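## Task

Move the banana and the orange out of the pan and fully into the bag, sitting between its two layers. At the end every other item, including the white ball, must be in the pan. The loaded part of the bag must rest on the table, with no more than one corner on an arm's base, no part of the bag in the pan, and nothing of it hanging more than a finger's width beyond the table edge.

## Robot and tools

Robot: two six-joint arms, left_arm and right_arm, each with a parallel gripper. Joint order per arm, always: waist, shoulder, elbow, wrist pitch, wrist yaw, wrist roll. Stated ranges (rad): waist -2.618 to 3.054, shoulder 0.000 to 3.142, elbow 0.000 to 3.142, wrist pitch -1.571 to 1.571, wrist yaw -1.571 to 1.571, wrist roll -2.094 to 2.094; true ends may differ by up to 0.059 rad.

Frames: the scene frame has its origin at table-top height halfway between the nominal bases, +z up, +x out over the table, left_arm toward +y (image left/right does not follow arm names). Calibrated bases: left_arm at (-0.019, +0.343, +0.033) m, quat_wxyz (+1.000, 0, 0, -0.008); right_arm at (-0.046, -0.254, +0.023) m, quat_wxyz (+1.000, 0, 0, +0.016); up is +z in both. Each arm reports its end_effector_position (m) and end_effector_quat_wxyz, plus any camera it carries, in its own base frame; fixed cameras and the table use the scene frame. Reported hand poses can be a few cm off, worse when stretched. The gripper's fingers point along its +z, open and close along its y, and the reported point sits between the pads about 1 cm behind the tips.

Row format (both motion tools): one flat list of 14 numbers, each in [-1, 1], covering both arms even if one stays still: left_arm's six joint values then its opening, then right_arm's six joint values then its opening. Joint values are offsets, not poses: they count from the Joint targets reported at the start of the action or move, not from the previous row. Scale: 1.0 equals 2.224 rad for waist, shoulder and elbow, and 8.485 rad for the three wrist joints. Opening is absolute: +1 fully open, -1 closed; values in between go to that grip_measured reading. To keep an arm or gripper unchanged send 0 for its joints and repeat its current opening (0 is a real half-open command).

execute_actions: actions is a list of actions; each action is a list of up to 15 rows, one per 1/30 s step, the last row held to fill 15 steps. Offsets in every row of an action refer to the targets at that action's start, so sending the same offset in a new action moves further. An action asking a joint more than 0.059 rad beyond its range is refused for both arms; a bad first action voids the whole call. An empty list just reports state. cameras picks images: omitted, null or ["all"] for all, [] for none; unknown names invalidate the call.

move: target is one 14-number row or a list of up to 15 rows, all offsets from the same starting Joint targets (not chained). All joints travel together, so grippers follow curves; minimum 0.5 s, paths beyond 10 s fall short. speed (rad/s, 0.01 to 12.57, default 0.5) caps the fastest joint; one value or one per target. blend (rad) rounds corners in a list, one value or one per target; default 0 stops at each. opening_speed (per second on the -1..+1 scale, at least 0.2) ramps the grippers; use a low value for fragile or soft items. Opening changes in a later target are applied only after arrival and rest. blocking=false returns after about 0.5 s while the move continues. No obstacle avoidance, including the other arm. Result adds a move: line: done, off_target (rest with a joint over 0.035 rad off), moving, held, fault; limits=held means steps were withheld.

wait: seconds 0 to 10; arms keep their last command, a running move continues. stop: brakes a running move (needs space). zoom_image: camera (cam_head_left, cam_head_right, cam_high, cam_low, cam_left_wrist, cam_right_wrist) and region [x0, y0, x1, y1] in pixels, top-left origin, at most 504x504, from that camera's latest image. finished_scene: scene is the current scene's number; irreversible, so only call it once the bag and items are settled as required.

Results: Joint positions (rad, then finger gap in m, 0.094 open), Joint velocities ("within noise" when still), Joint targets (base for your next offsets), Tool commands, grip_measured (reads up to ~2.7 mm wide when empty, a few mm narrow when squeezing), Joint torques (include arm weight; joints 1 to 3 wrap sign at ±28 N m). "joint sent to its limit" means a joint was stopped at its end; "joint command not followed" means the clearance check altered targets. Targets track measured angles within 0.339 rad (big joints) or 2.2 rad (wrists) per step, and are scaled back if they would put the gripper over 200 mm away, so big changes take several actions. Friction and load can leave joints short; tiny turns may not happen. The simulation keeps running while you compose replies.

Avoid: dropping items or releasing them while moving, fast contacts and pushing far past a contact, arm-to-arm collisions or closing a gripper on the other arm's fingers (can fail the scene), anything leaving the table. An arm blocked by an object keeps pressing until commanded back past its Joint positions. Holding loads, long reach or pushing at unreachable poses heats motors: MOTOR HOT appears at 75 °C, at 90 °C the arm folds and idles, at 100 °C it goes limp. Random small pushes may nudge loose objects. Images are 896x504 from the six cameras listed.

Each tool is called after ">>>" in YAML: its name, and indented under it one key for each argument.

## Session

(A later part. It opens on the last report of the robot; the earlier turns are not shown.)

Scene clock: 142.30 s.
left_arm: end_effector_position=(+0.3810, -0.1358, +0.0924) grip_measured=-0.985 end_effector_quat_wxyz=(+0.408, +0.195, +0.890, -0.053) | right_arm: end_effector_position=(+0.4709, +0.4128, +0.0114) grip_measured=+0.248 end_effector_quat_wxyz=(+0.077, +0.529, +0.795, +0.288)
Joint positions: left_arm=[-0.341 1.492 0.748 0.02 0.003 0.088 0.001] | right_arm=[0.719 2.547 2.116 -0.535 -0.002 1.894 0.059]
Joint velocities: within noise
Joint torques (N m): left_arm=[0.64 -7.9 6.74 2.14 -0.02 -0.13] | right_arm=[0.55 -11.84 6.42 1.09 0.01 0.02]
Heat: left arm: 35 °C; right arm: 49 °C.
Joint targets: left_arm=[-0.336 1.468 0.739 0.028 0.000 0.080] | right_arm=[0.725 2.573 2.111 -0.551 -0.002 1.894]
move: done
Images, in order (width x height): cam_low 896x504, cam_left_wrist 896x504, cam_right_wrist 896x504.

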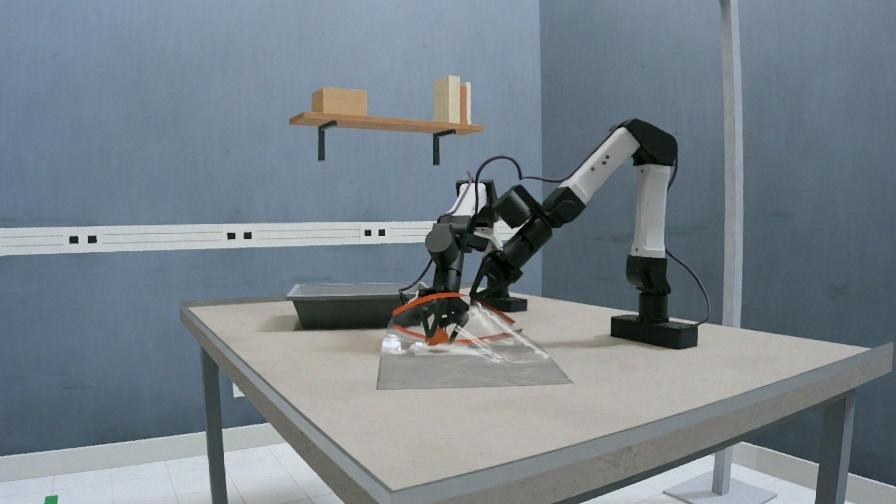

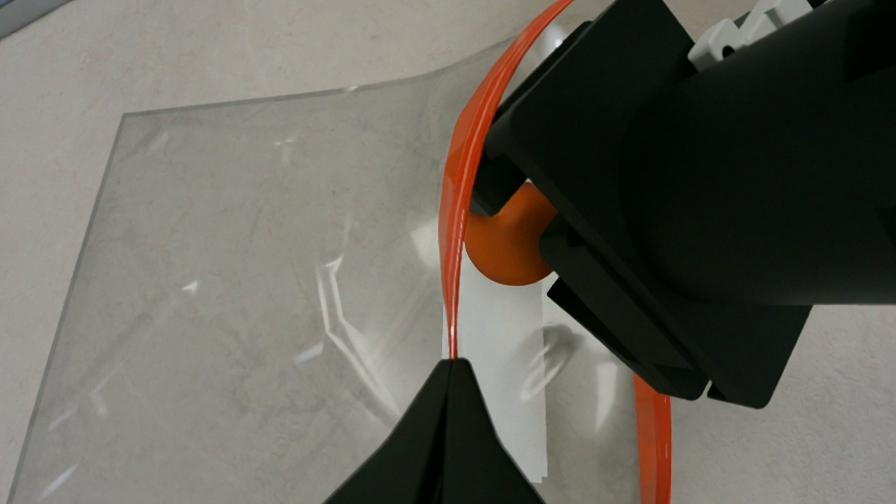

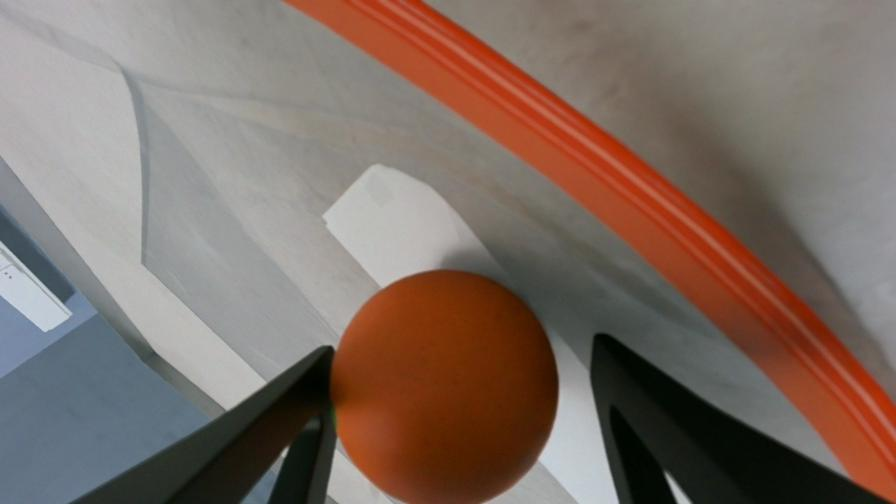

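>>> move:
  target:
    - [0,0,0,0,0,0,-1,0,-0.098,-0.0467,-0.0119,0,0,0.25]
  speed: 0.2
  cameras: ["cam_left_wrist","cam_right_wrist","cam_low"]

>>> zoom_image:
  camera: "cam_low"
  region: [370, 270, 590, 400]

Scene clock: 144.50 s.
left_arm: end_effector_position=(+0.3810, -0.1358, +0.0924) grip_measured=-0.985 end_effector_quat_wxyz=(+0.408, +0.195, +0.890, -0.053) | right_arm: end_effector_position=(+0.4424, +0.3879, +0.0375) grip_measured=+0.249 end_effector_quat_wxyz=(+0.067, +0.535, +0.804, +0.250)
Joint positions: left_arm=[-0.341 1.492 0.748 0.02 0.003 0.088 0.001] | right_arm=[0.719 2.41 2.012 -0.65 -0.002 1.894 0.059]
Joint velocities: within noise
Joint torques (N m): left_arm=[0.65 -7.9 6.74 2.15 -0.01 -0.12] | right_arm=[0.54 -18.09 6.34 1.07 0.01 0.02]
Heat: left arm: 34 °C; right arm: 50 °C.
Joint targets: left_arm=[-0.336 1.468 0.739 0.028 0.000 0.080] | right_arm=[0.725 2.355 2.007 -0.652 -0.002 1.894]
move: off_target (right_arm); right_arm: the shoulder is farthest, 0.055 rad from its target
Images, in order (width x height): cam_low 896x504, cam_left_wrist 896x504, cam_right_wrist 896x504.

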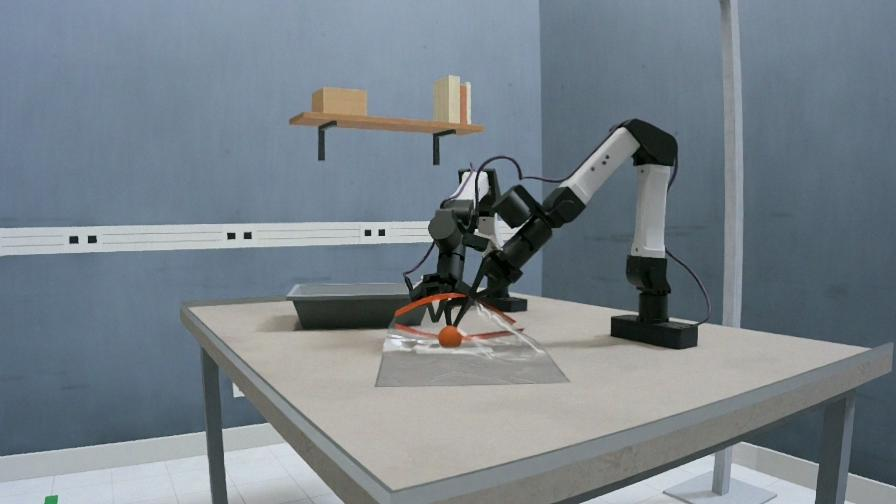

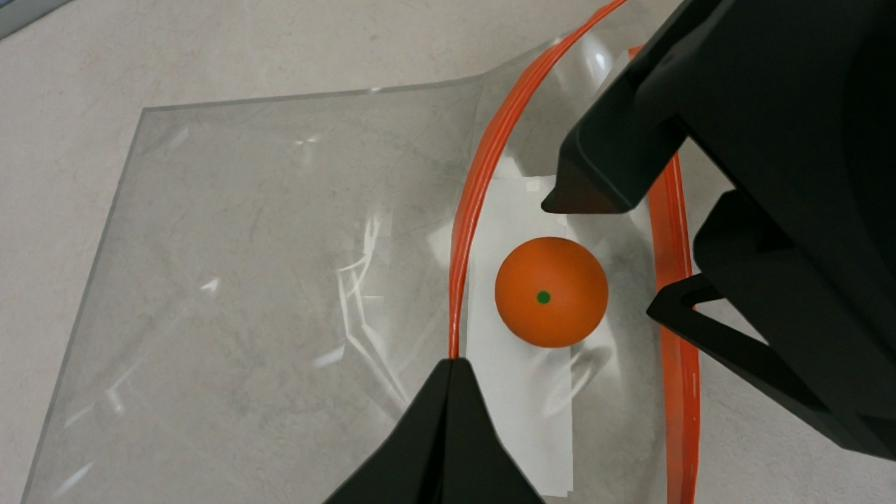

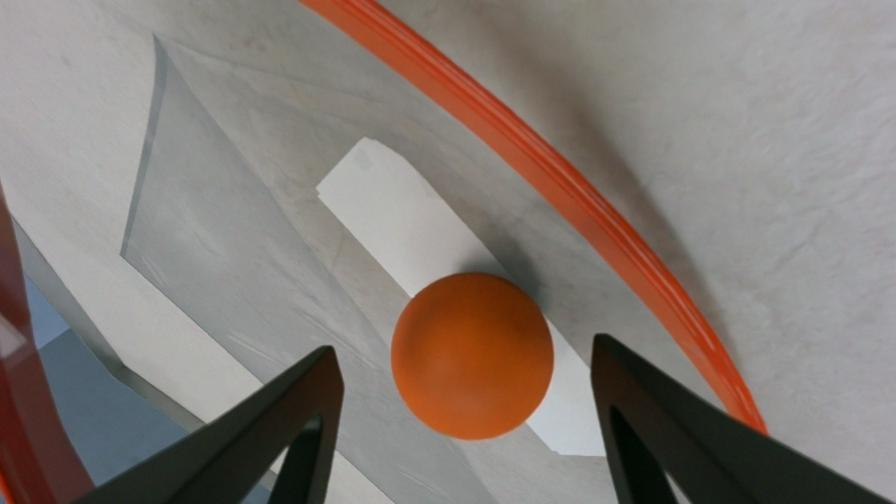

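Scaled by 2.291 from the camera's 896x504 image, which has a finer 1280x720 frame.

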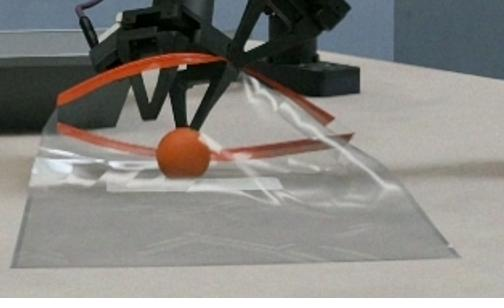

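>>> move:
  target:
    - [0,0,0,0,0,0,-1,0,-0.2,0,0,0,0,0.25]
    - [0,0,0,0,0,0,-1,-0.326,-0.2,-0.0689,-0.0467,0.0002,-0.2232,0.3]
    - [0,0,0,0,0,0,-1,-0.326,-0.1571,-0.0689,-0.0467,0.0002,-0.2232,0.3]
  speed: 0.7
  cameras: ["cam_left_wrist","cam_right_wrist","cam_high"]

>>> zoom_image:
  camera: "cam_high"
  region: [440, 190, 580, 310]

Scene clock: 152.00 s.
left_arm: end_effector_position=(+0.3810, -0.1358, +0.0924) grip_measured=-0.985 end_effector_quat_wxyz=(+0.408, +0.195, +0.890, -0.053) | right_arm: end_effector_position=(+0.4703, +0.0007, +0.1472) grip_measured=+0.299 end_effector_quat_wxyz=(+0.184, +0.003, +0.983, +0.002)
Joint positions: left_arm=[-0.341 1.492 0.748 0.02 0.003 0.088 0.001] | right_arm=[0.001 2.001 1.852 -1.051 -0.002 0.008 0.061]
Joint velocities: within noise
Joint torques (N m): left_arm=[0.62 -7.86 6.69 2.15 -0.02 -0.12] | right_arm=[-0.08 -10.13 6.75 0.99 -0.01 -0.03]
Heat: left arm: 33 °C; right arm: 53 °C.
Joint targets: left_arm=[-0.336 1.468 0.739 0.028 0.000 0.080] | right_arm=[0.000 2.005 1.853 -1.048 0.000 0.000]
move: done
Images, in order (width x height): cam_high 896x504, cam_left_wrist 896x504, cam_right_wrist 896x504.

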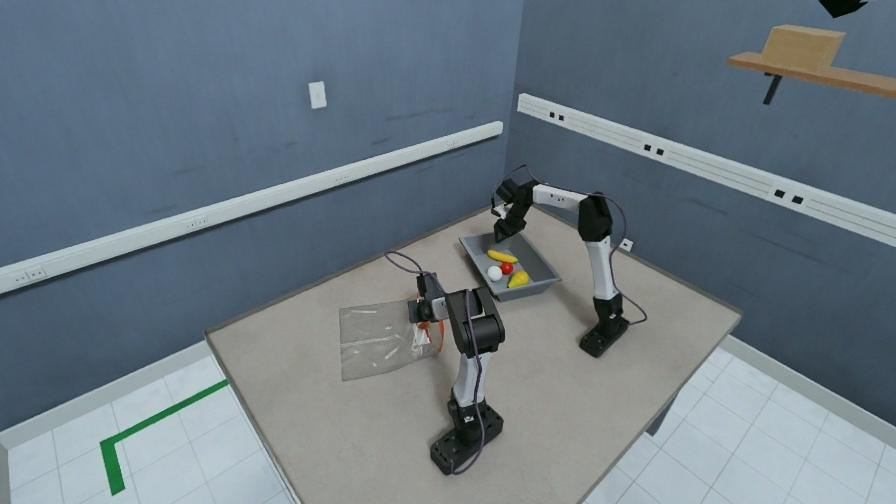

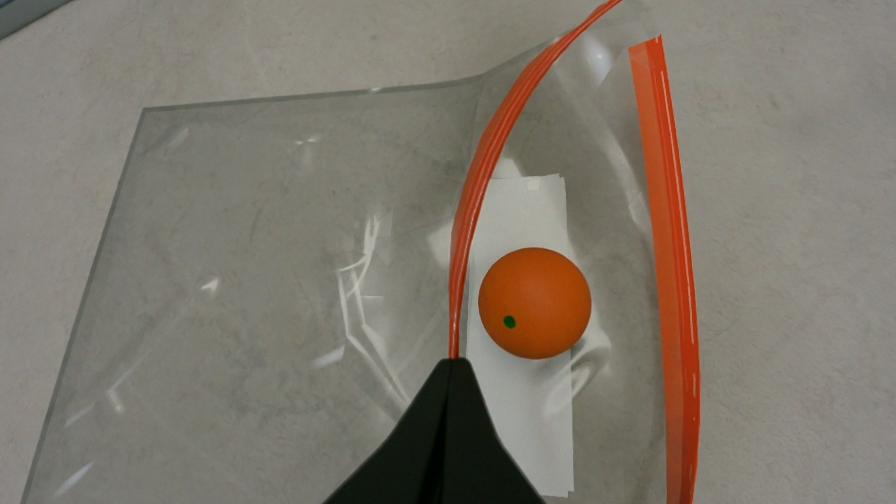

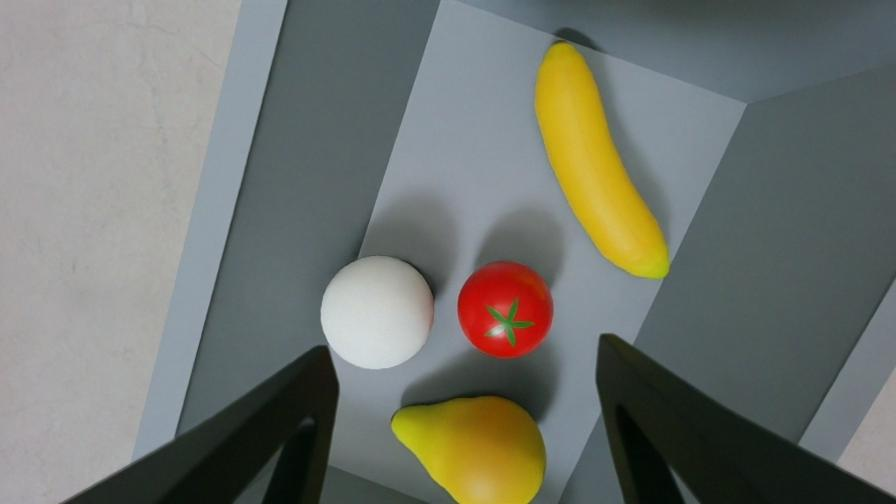

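Scaled by 3.600 from the camera's 896x504 image, which has a finer 1280x720 frame.

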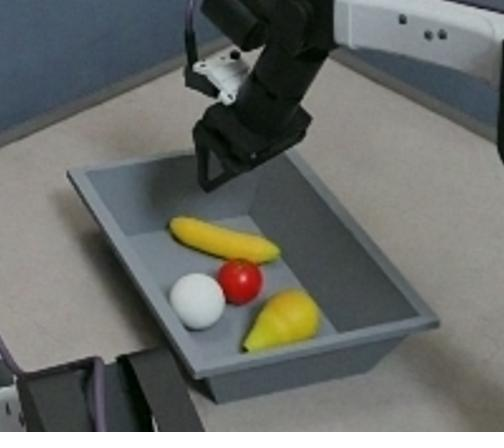

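>>> execute_actions:
  actions: []

Scene clock: 153.13 s.
left_arm: end_effector_position=(+0.3810, -0.1358, +0.0924) grip_measured=-0.985 end_effector_quat_wxyz=(+0.408, +0.195, +0.890, -0.053) | right_arm: end_effector_position=(+0.4703, +0.0007, +0.1472) grip_measured=+0.299 end_effector_quat_wxyz=(+0.184, +0.003, +0.983, +0.002)
Joint positions: left_arm=[-0.341 1.492 0.748 0.02 0.003 0.088 0.001] | right_arm=[0.001 2.001 1.852 -1.051 -0.002 0.008 0.061]
Joint velocities: within noise
Joint torques (N m): left_arm=[0.62 -7.87 6.72 2.14 -0.01 -0.12] | right_arm=[-0.09 -9.92 6.87 1.01 -0.01 -0.04]
Heat: left arm: 33 °C; right arm: 53 °C.
Joint targets: left_arm=[-0.336 1.468 0.739 0.028 0.000 0.080] | right_arm=[0.000 2.005 1.853 -1.048 0.000 0.000]
Tool commands: left_gripper/opening=-1.0 right_gripper/opening=+0.3

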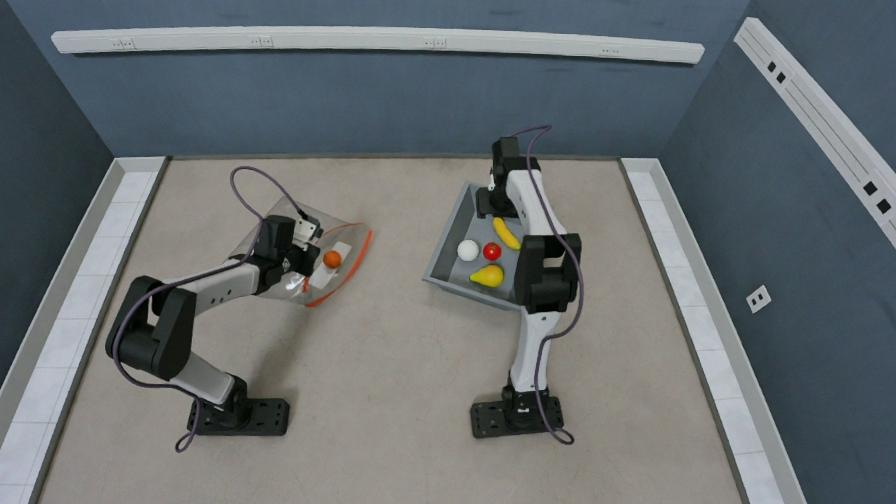

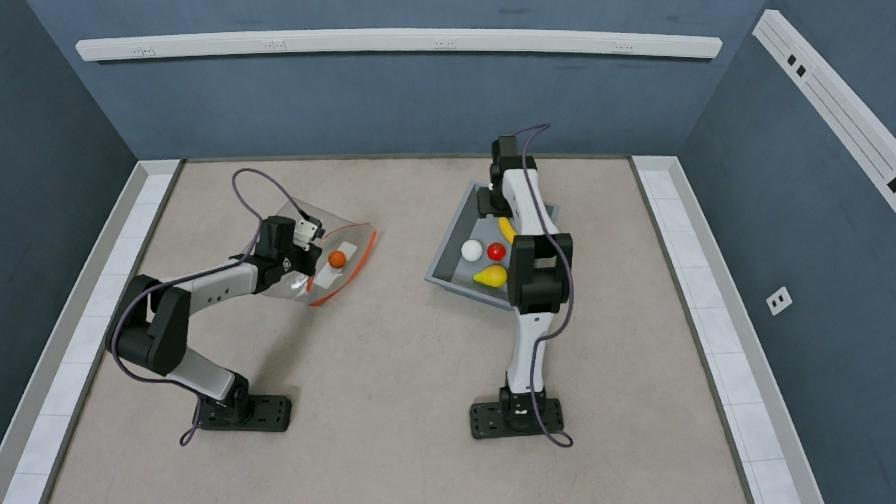

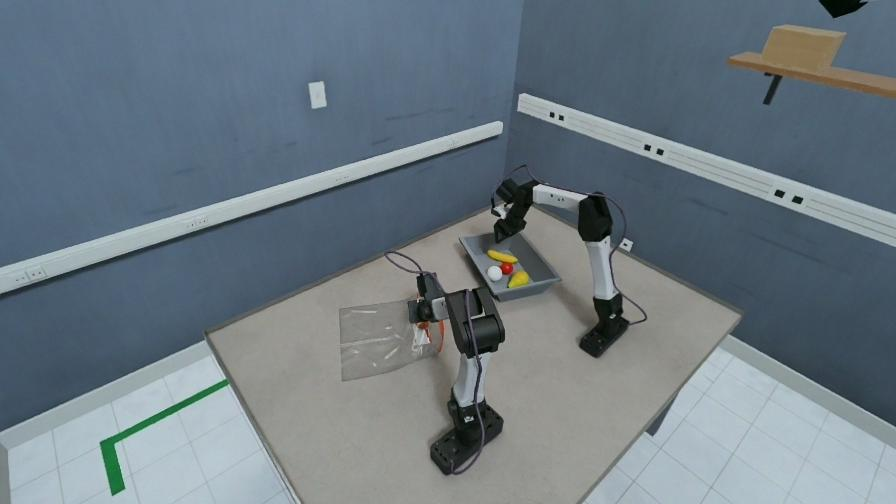

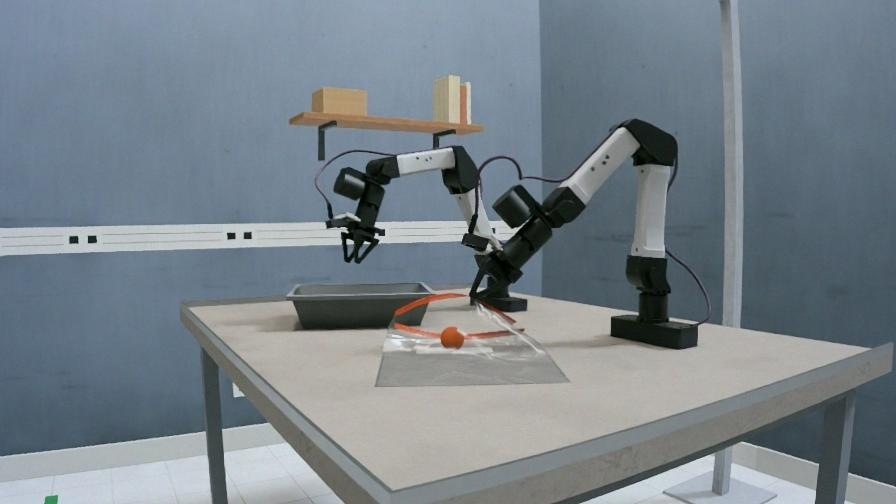

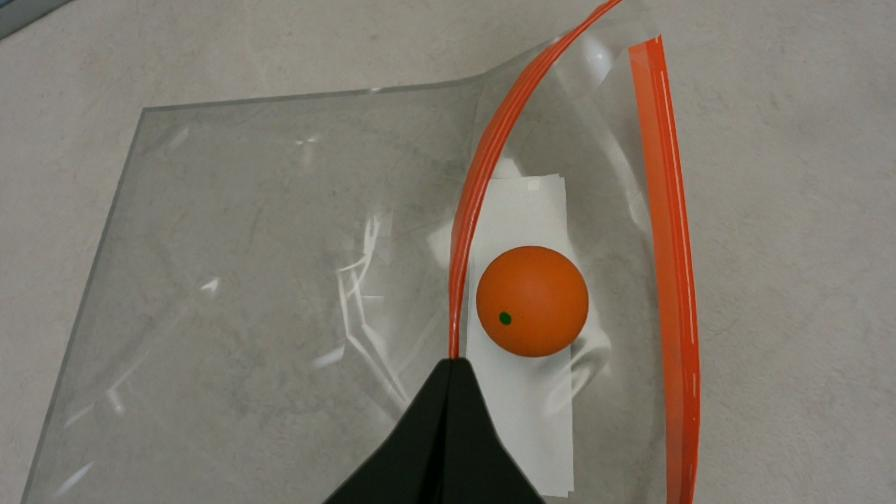

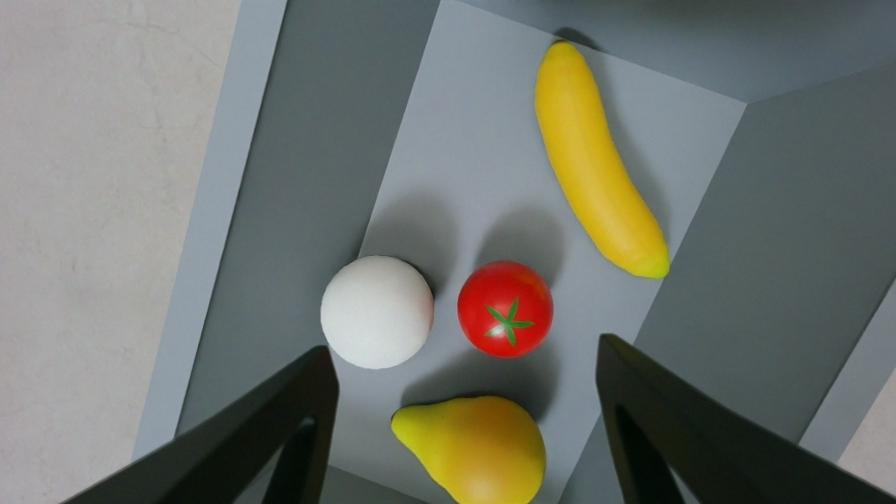

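>>> move:
  target: [0,0,0,0,0,0,-1,-0.0706,0.0789,0.0309,0.0126,0,-0.0684,0.3]
  speed: 0.8
  cameras: ["cam_right_wrist"]

Scene clock: 155.70 s.
left_arm: end_effector_position=(+0.3810, -0.1358, +0.0924) grip_measured=-0.985 end_effector_quat_wxyz=(+0.408, +0.195, +0.890, -0.053) | right_arm: end_effector_position=(+0.4965, -0.0774, +0.0901) grip_measured=+0.299 end_effector_quat_wxyz=(+0.157, -0.204, +0.964, -0.059)
Joint positions: left_arm=[-0.341 1.492 0.748 0.02 0.003 0.088 0.001] | right_arm=[-0.155 2.171 1.894 -0.957 -0.002 -0.572 0.061]
Joint velocities: within noise
Joint torques (N m): left_arm=[0.61 -7.83 6.74 2.14 -0.01 -0.13] | right_arm=[-0.17 -10.66 9.42 1.06 -0.04 -0.05]
Heat: left arm: 33 °C; right arm: 52 °C.
Joint targets: left_arm=[-0.336 1.468 0.739 0.028 0.000 0.080] | right_arm=[-0.158 2.181 1.922 -0.942 0.000 -0.580]
move: done
Images, in order (width x height): cam_right_wrist 896x504.

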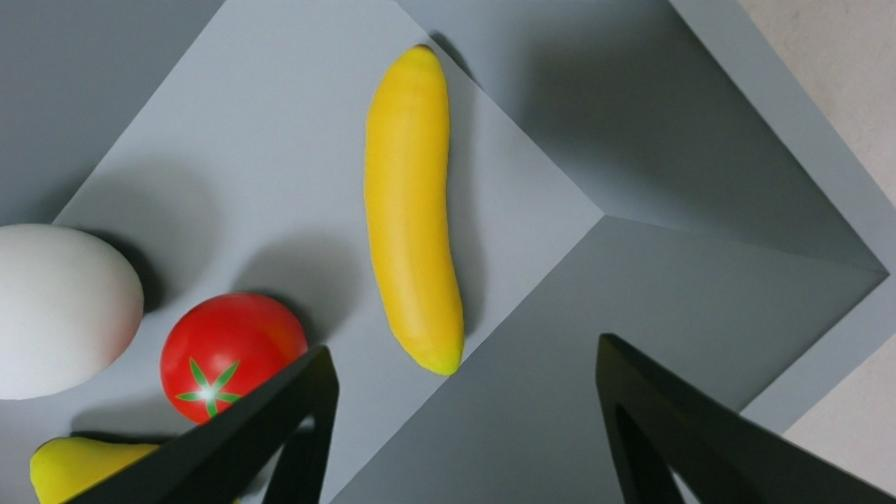

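>>> move:
  target: [0,0,0,0,0,0,-1,0.0292,0.0143,-0.0573,0.0189,0,-0.0035,0.3]
  speed: 0.6
  cameras: ["cam_right_wrist"]

Scene clock: 157.47 s.
left_arm: end_effector_position=(+0.3810, -0.1358, +0.0924) grip_measured=-0.985 end_effector_quat_wxyz=(+0.408, +0.195, +0.890, -0.053) | right_arm: end_effector_position=(+0.5097, -0.0465, +0.0518) grip_measured=+0.299 end_effector_quat_wxyz=(+0.168, -0.249, +0.952, -0.060)
Joint positions: left_arm=[-0.341 1.492 0.748 0.02 0.003 0.088 0.001] | right_arm=[-0.091 2.208 1.793 -0.797 -0.001 -0.602 0.061]
Joint velocities: within noise
Joint torques (N m): left_arm=[0.62 -7.86 6.76 2.15 -0.01 -0.13] | right_arm=[-0.08 -11.37 6.82 1.12 -0.04 -0.01]
Heat: left arm: 33 °C; right arm: 52 °C.
Joint targets: left_arm=[-0.336 1.468 0.739 0.028 0.000 0.080] | right_arm=[-0.092 2.213 1.795 -0.781 0.000 -0.610]
move: done
Images, in order (width x height): cam_right_wrist 896x504.

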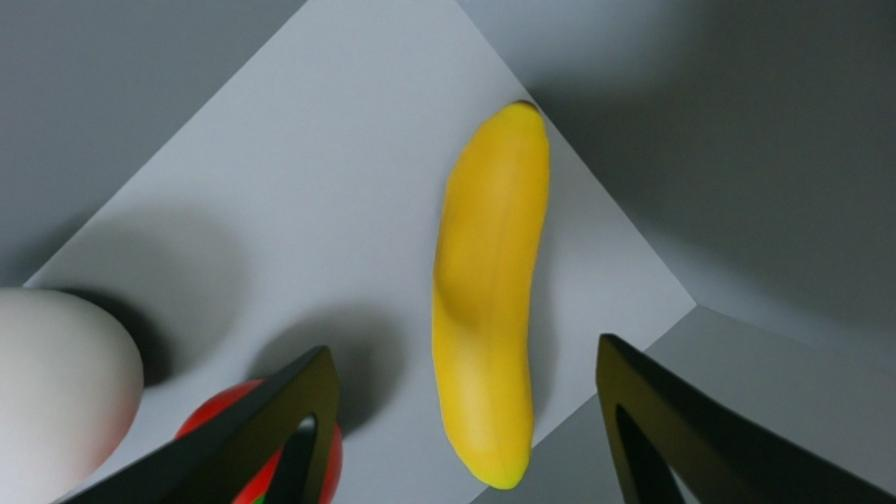

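>>> move:
  target:
    - [0,0,0,0,0,0,-1,-0.004,0.0279,-0.0307,0.0153,0,0.006,0.15]
    - [0,0,0,0,0,0,-1,-0.004,0.0279,-0.0307,0.0153,0,0.006,-0.7]
  speed: 0.4
  opening_speed: 0.8
  cameras: ["cam_right_wrist","cam_high"]

Scene clock: 160.50 s.
left_arm: end_effector_position=(+0.3810, -0.1358, +0.0924) grip_measured=-0.985 end_effector_quat_wxyz=(+0.408, +0.195, +0.890, -0.053) | right_arm: end_effector_position=(+0.5156, -0.0484, +0.0115) grip_measured=-0.508 end_effector_quat_wxyz=(+0.171, -0.230, +0.956, -0.058)
Joint positions: left_arm=[-0.341 1.492 0.748 0.02 0.003 0.088 0.001] | right_arm=[-0.094 2.267 1.726 -0.666 -0.001 -0.566 0.023]
Joint velocities: within noise
Joint torques (N m): left_arm=[0.64 -7.86 6.74 2.15 -0.02 -0.12] | right_arm=[-0.66 -11.38 6.54 1.1 -0.05 0.14]
Heat: left arm: 33 °C; right arm: 52 °C.
Joint targets: left_arm=[-0.336 1.468 0.739 0.028 0.000 0.080] | right_arm=[-0.101 2.275 1.727 -0.652 0.000 -0.559]
move: done
Images, in order (width x height): cam_high 896x504, cam_right_wrist 896x504.

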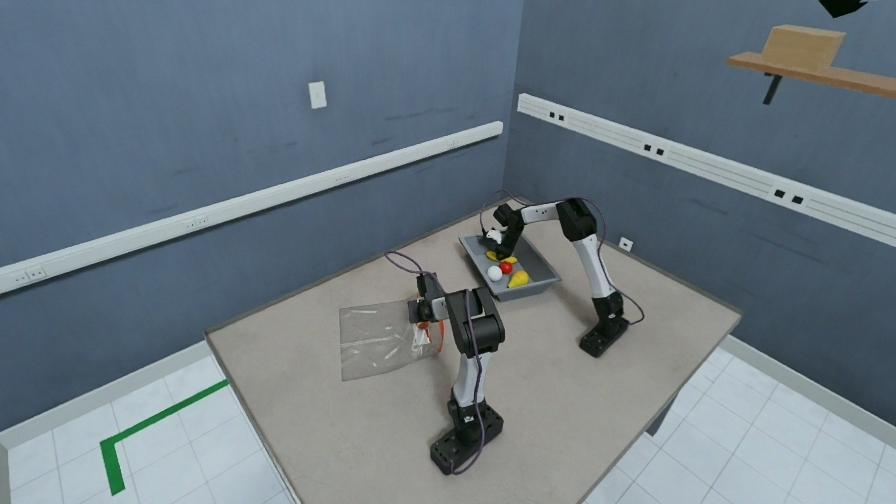

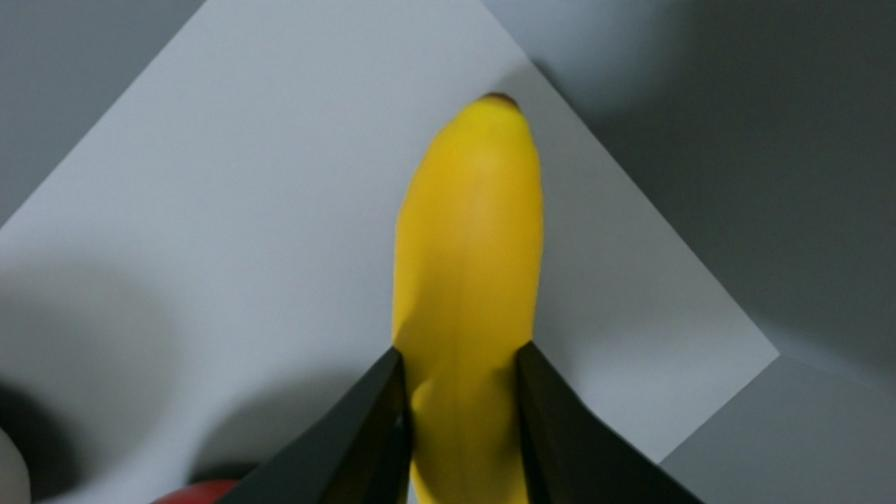

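>>> move:
  target: [0,0,0,0,0,0,-1,0,-0.191,0,0,0,0,-0.7]
  speed: 0.5
  cameras: ["cam_right_wrist","cam_low","cam_left_wrist"]

Scene clock: 161.97 s.
left_arm: end_effector_position=(+0.3810, -0.1358, +0.0924) grip_measured=-0.985 end_effector_quat_wxyz=(+0.408, +0.195, +0.890, -0.053) | right_arm: end_effector_position=(+0.5171, -0.0486, +0.2060) grip_measured=-0.520 end_effector_quat_wxyz=(+0.347, -0.218, +0.905, -0.118)
Joint positions: left_arm=[-0.341 1.492 0.748 0.02 0.003 0.088 0.001] | right_arm=[-0.094 1.88 1.722 -0.663 -0.001 -0.566 0.023]
Joint velocities: within noise
Joint torques (N m): left_arm=[0.59 -7.83 6.71 2.15 -0.02 -0.12] | right_arm=[-0.65 -12.29 7.75 1.63 -0.04 0.14]
Heat: left arm: 33 °C; right arm: 52 °C.
Joint targets: left_arm=[-0.336 1.468 0.739 0.028 0.000 0.080] | right_arm=[-0.101 1.850 1.726 -0.652 0.000 -0.559]
move: done
Images, in order (width x height): cam_low 896x504, cam_left_wrist 896x504, cam_right_wrist 896x504.

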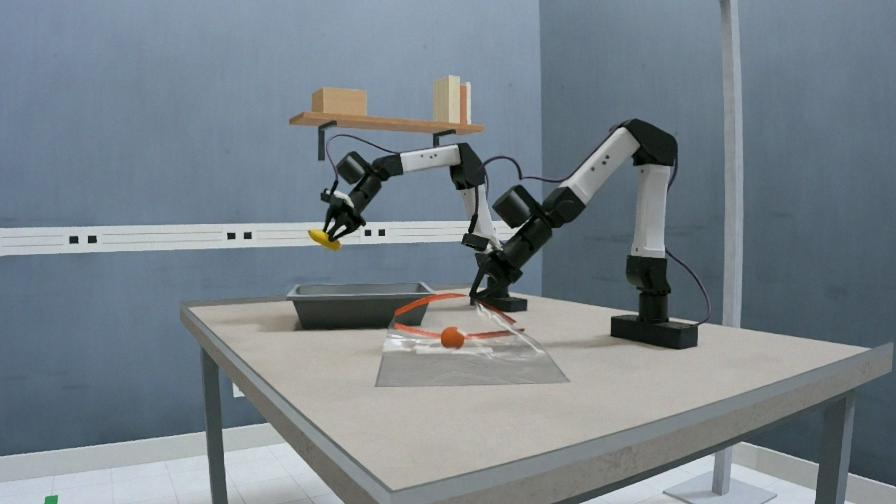

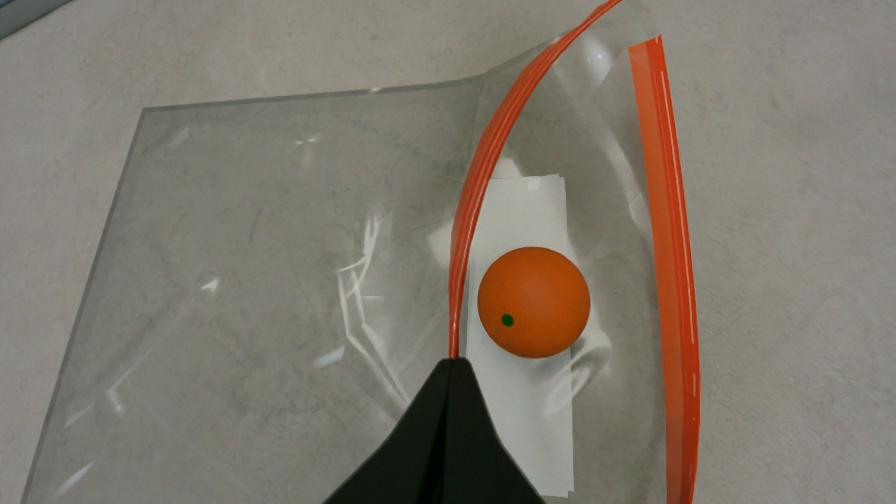

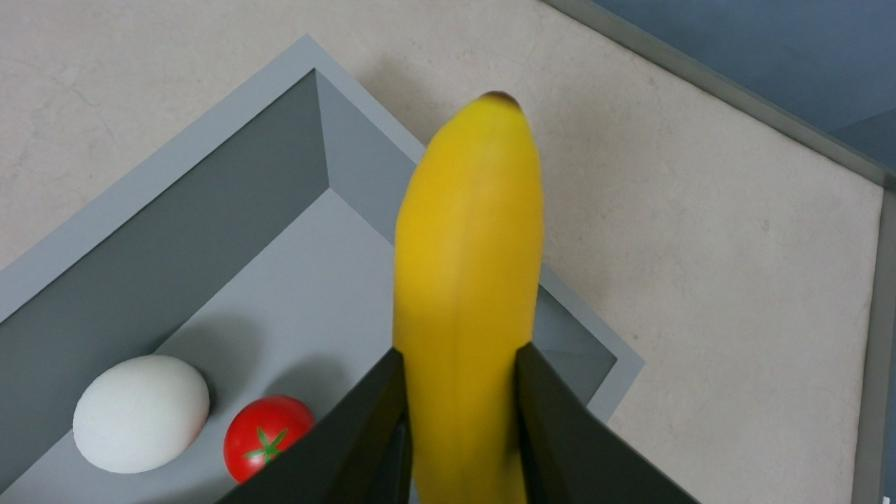

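>>> move:
  target: [0,0,0,0,0,0,-1,0.4004,0,0.1232,-0.0292,0.0236,0.2167,-0.7]
  speed: 0.9
  cameras: ["cam_right_wrist","cam_low","cam_left_wrist","cam_head_left"]

Scene clock: 167.87 s.
left_arm: end_effector_position=(+0.3810, -0.1358, +0.0924) grip_measured=-0.985 end_effector_quat_wxyz=(+0.408, +0.195, +0.890, -0.053) | right_arm: end_effector_position=(+0.3790, +0.3369, +0.2713) grip_measured=-0.520 end_effector_quat_wxyz=(+0.265, +0.255, +0.889, +0.272)
Joint positions: left_arm=[-0.341 1.492 0.748 0.02 0.003 0.088 0.001] | right_arm=[0.79 1.88 1.972 -0.903 0.188 1.273 0.023]
Joint velocities: within noise
Joint torques (N m): left_arm=[0.61 -7.84 6.76 2.14 -0.02 -0.13] | right_arm=[-0.12 -12.03 9.63 1.54 0.19 0.04]
Heat: left arm: 34 °C; right arm: 52 °C.
Joint targets: left_arm=[-0.336 1.468 0.739 0.028 0.000 0.080] | right_arm=[0.789 1.850 2.001 -0.899 0.200 1.280]
move: done
Images, in order (width x height): cam_head_left 896x504, cam_low 896x504, cam_left_wrist 896x504, cam_right_wrist 896x504.

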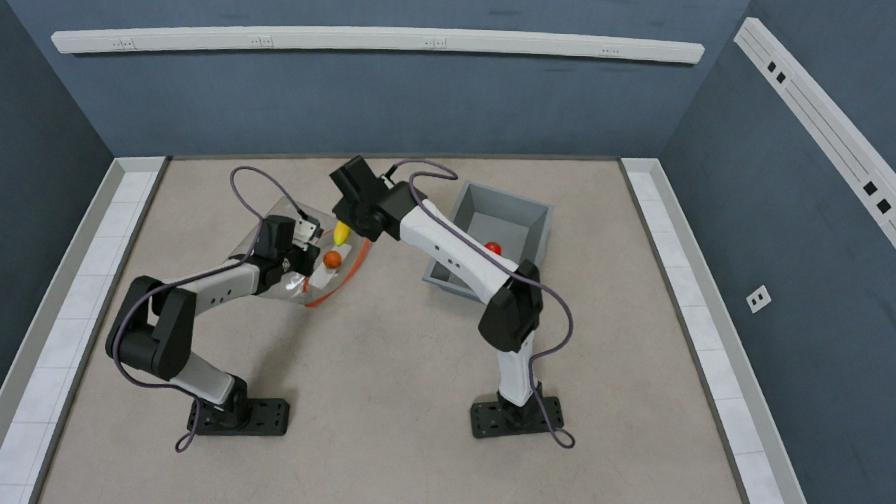

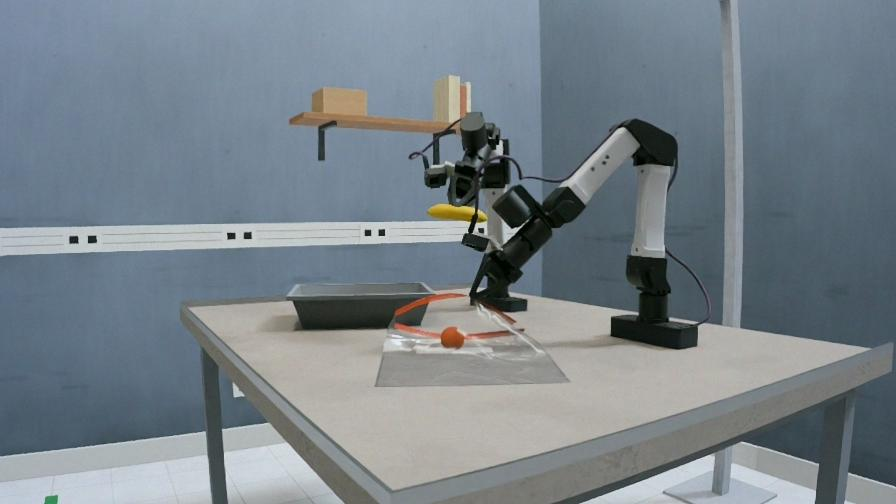

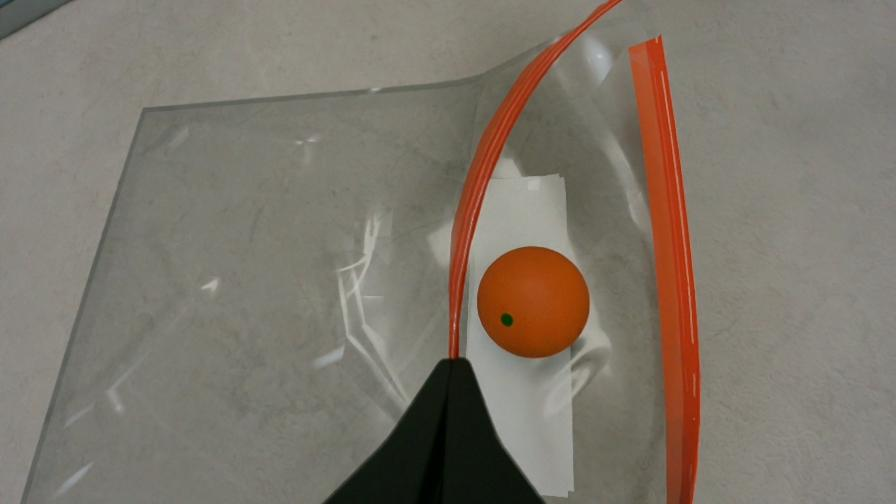

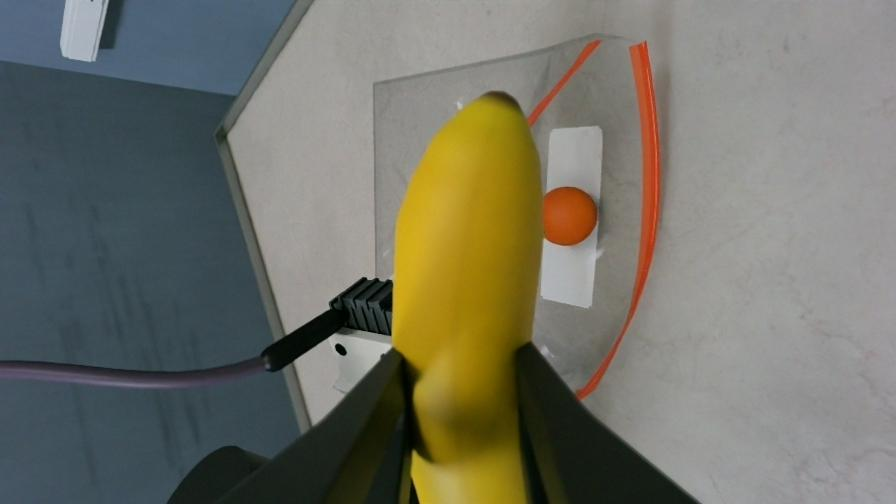

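>>> move:
  target: [0,0,0,0,0,0,-1,0,0.1844,0.0357,-0.0025,0,0,-0.7]
  speed: 0.5
  cameras: ["cam_right_wrist","cam_low","cam_left_wrist","cam_head_left"]

Scene clock: 169.47 s.
left_arm: end_effector_position=(+0.3810, -0.1358, +0.0924) grip_measured=-0.985 end_effector_quat_wxyz=(+0.408, +0.195, +0.890, -0.053) | right_arm: end_effector_position=(+0.4051, +0.3628, +0.1055) grip_measured=-0.520 end_effector_quat_wxyz=(+0.191, +0.253, +0.939, +0.138)
Joint positions: left_arm=[-0.341 1.492 0.748 0.02 0.003 0.088 0.001] | right_arm=[0.79 2.26 2.051 -0.925 0.19 1.273 0.023]
Joint velocities: within noise
Joint torques (N m): left_arm=[0.62 -7.86 6.71 2.15 -0.03 -0.13] | right_arm=[-0.03 -12.23 9.52 1.07 0.2 0.09]
Heat: left arm: 34 °C; right arm: 52 °C.
Joint targets: left_arm=[-0.336 1.468 0.739 0.028 0.000 0.080] | right_arm=[0.789 2.260 2.080 -0.920 0.200 1.280]
move: done
Images, in order (width x height): cam_head_left 896x504, cam_low 896x504, cam_left_wrist 896x504, cam_right_wrist 896x504.

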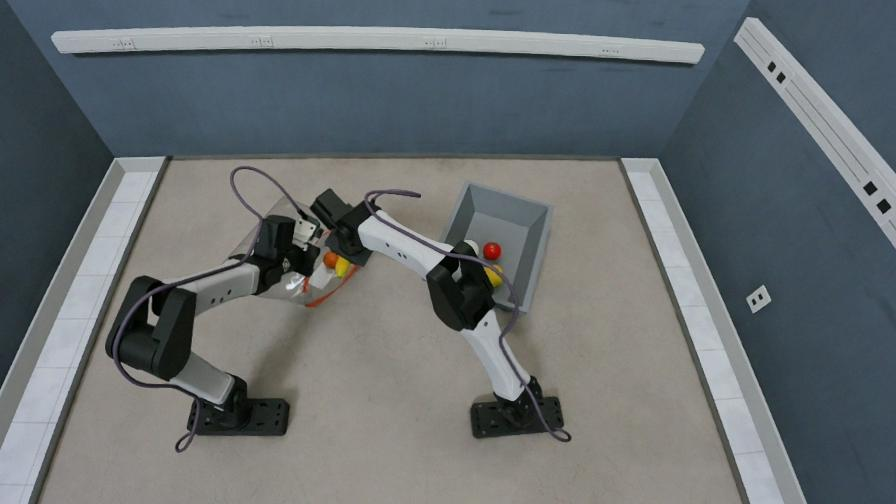

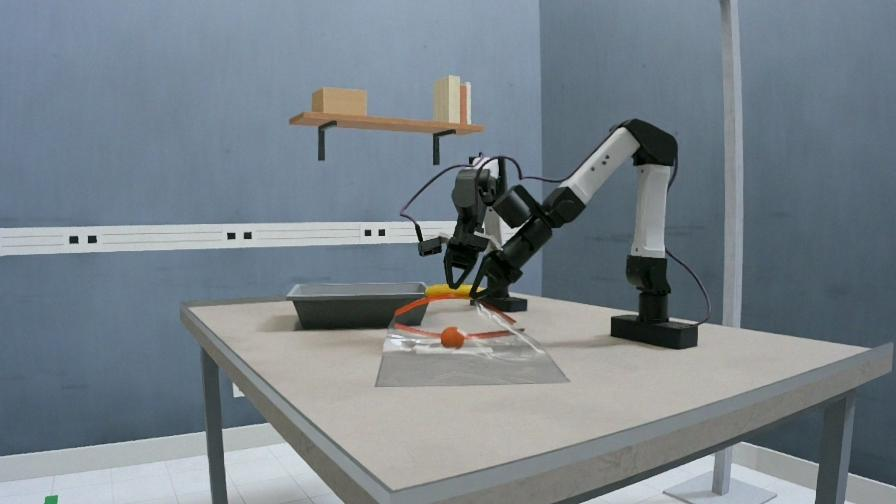

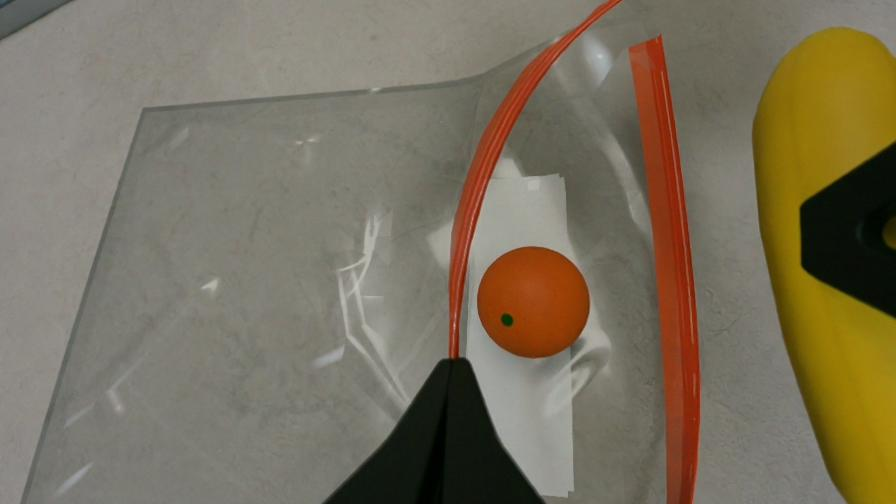

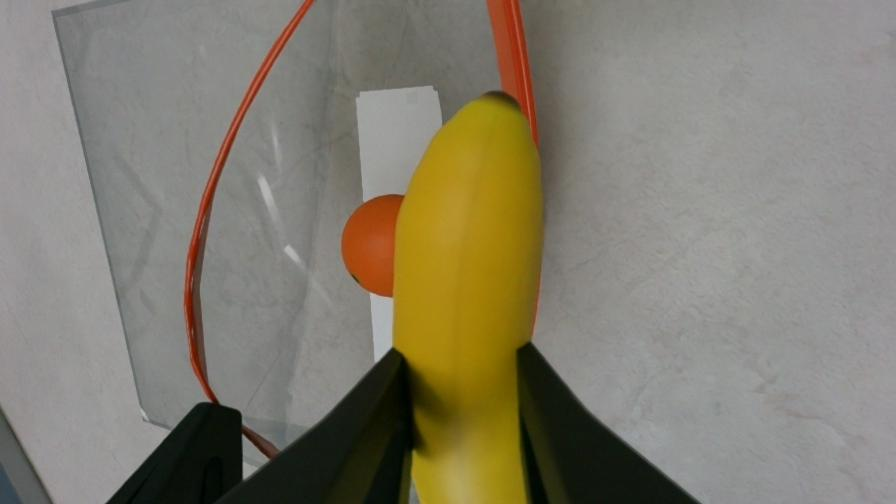

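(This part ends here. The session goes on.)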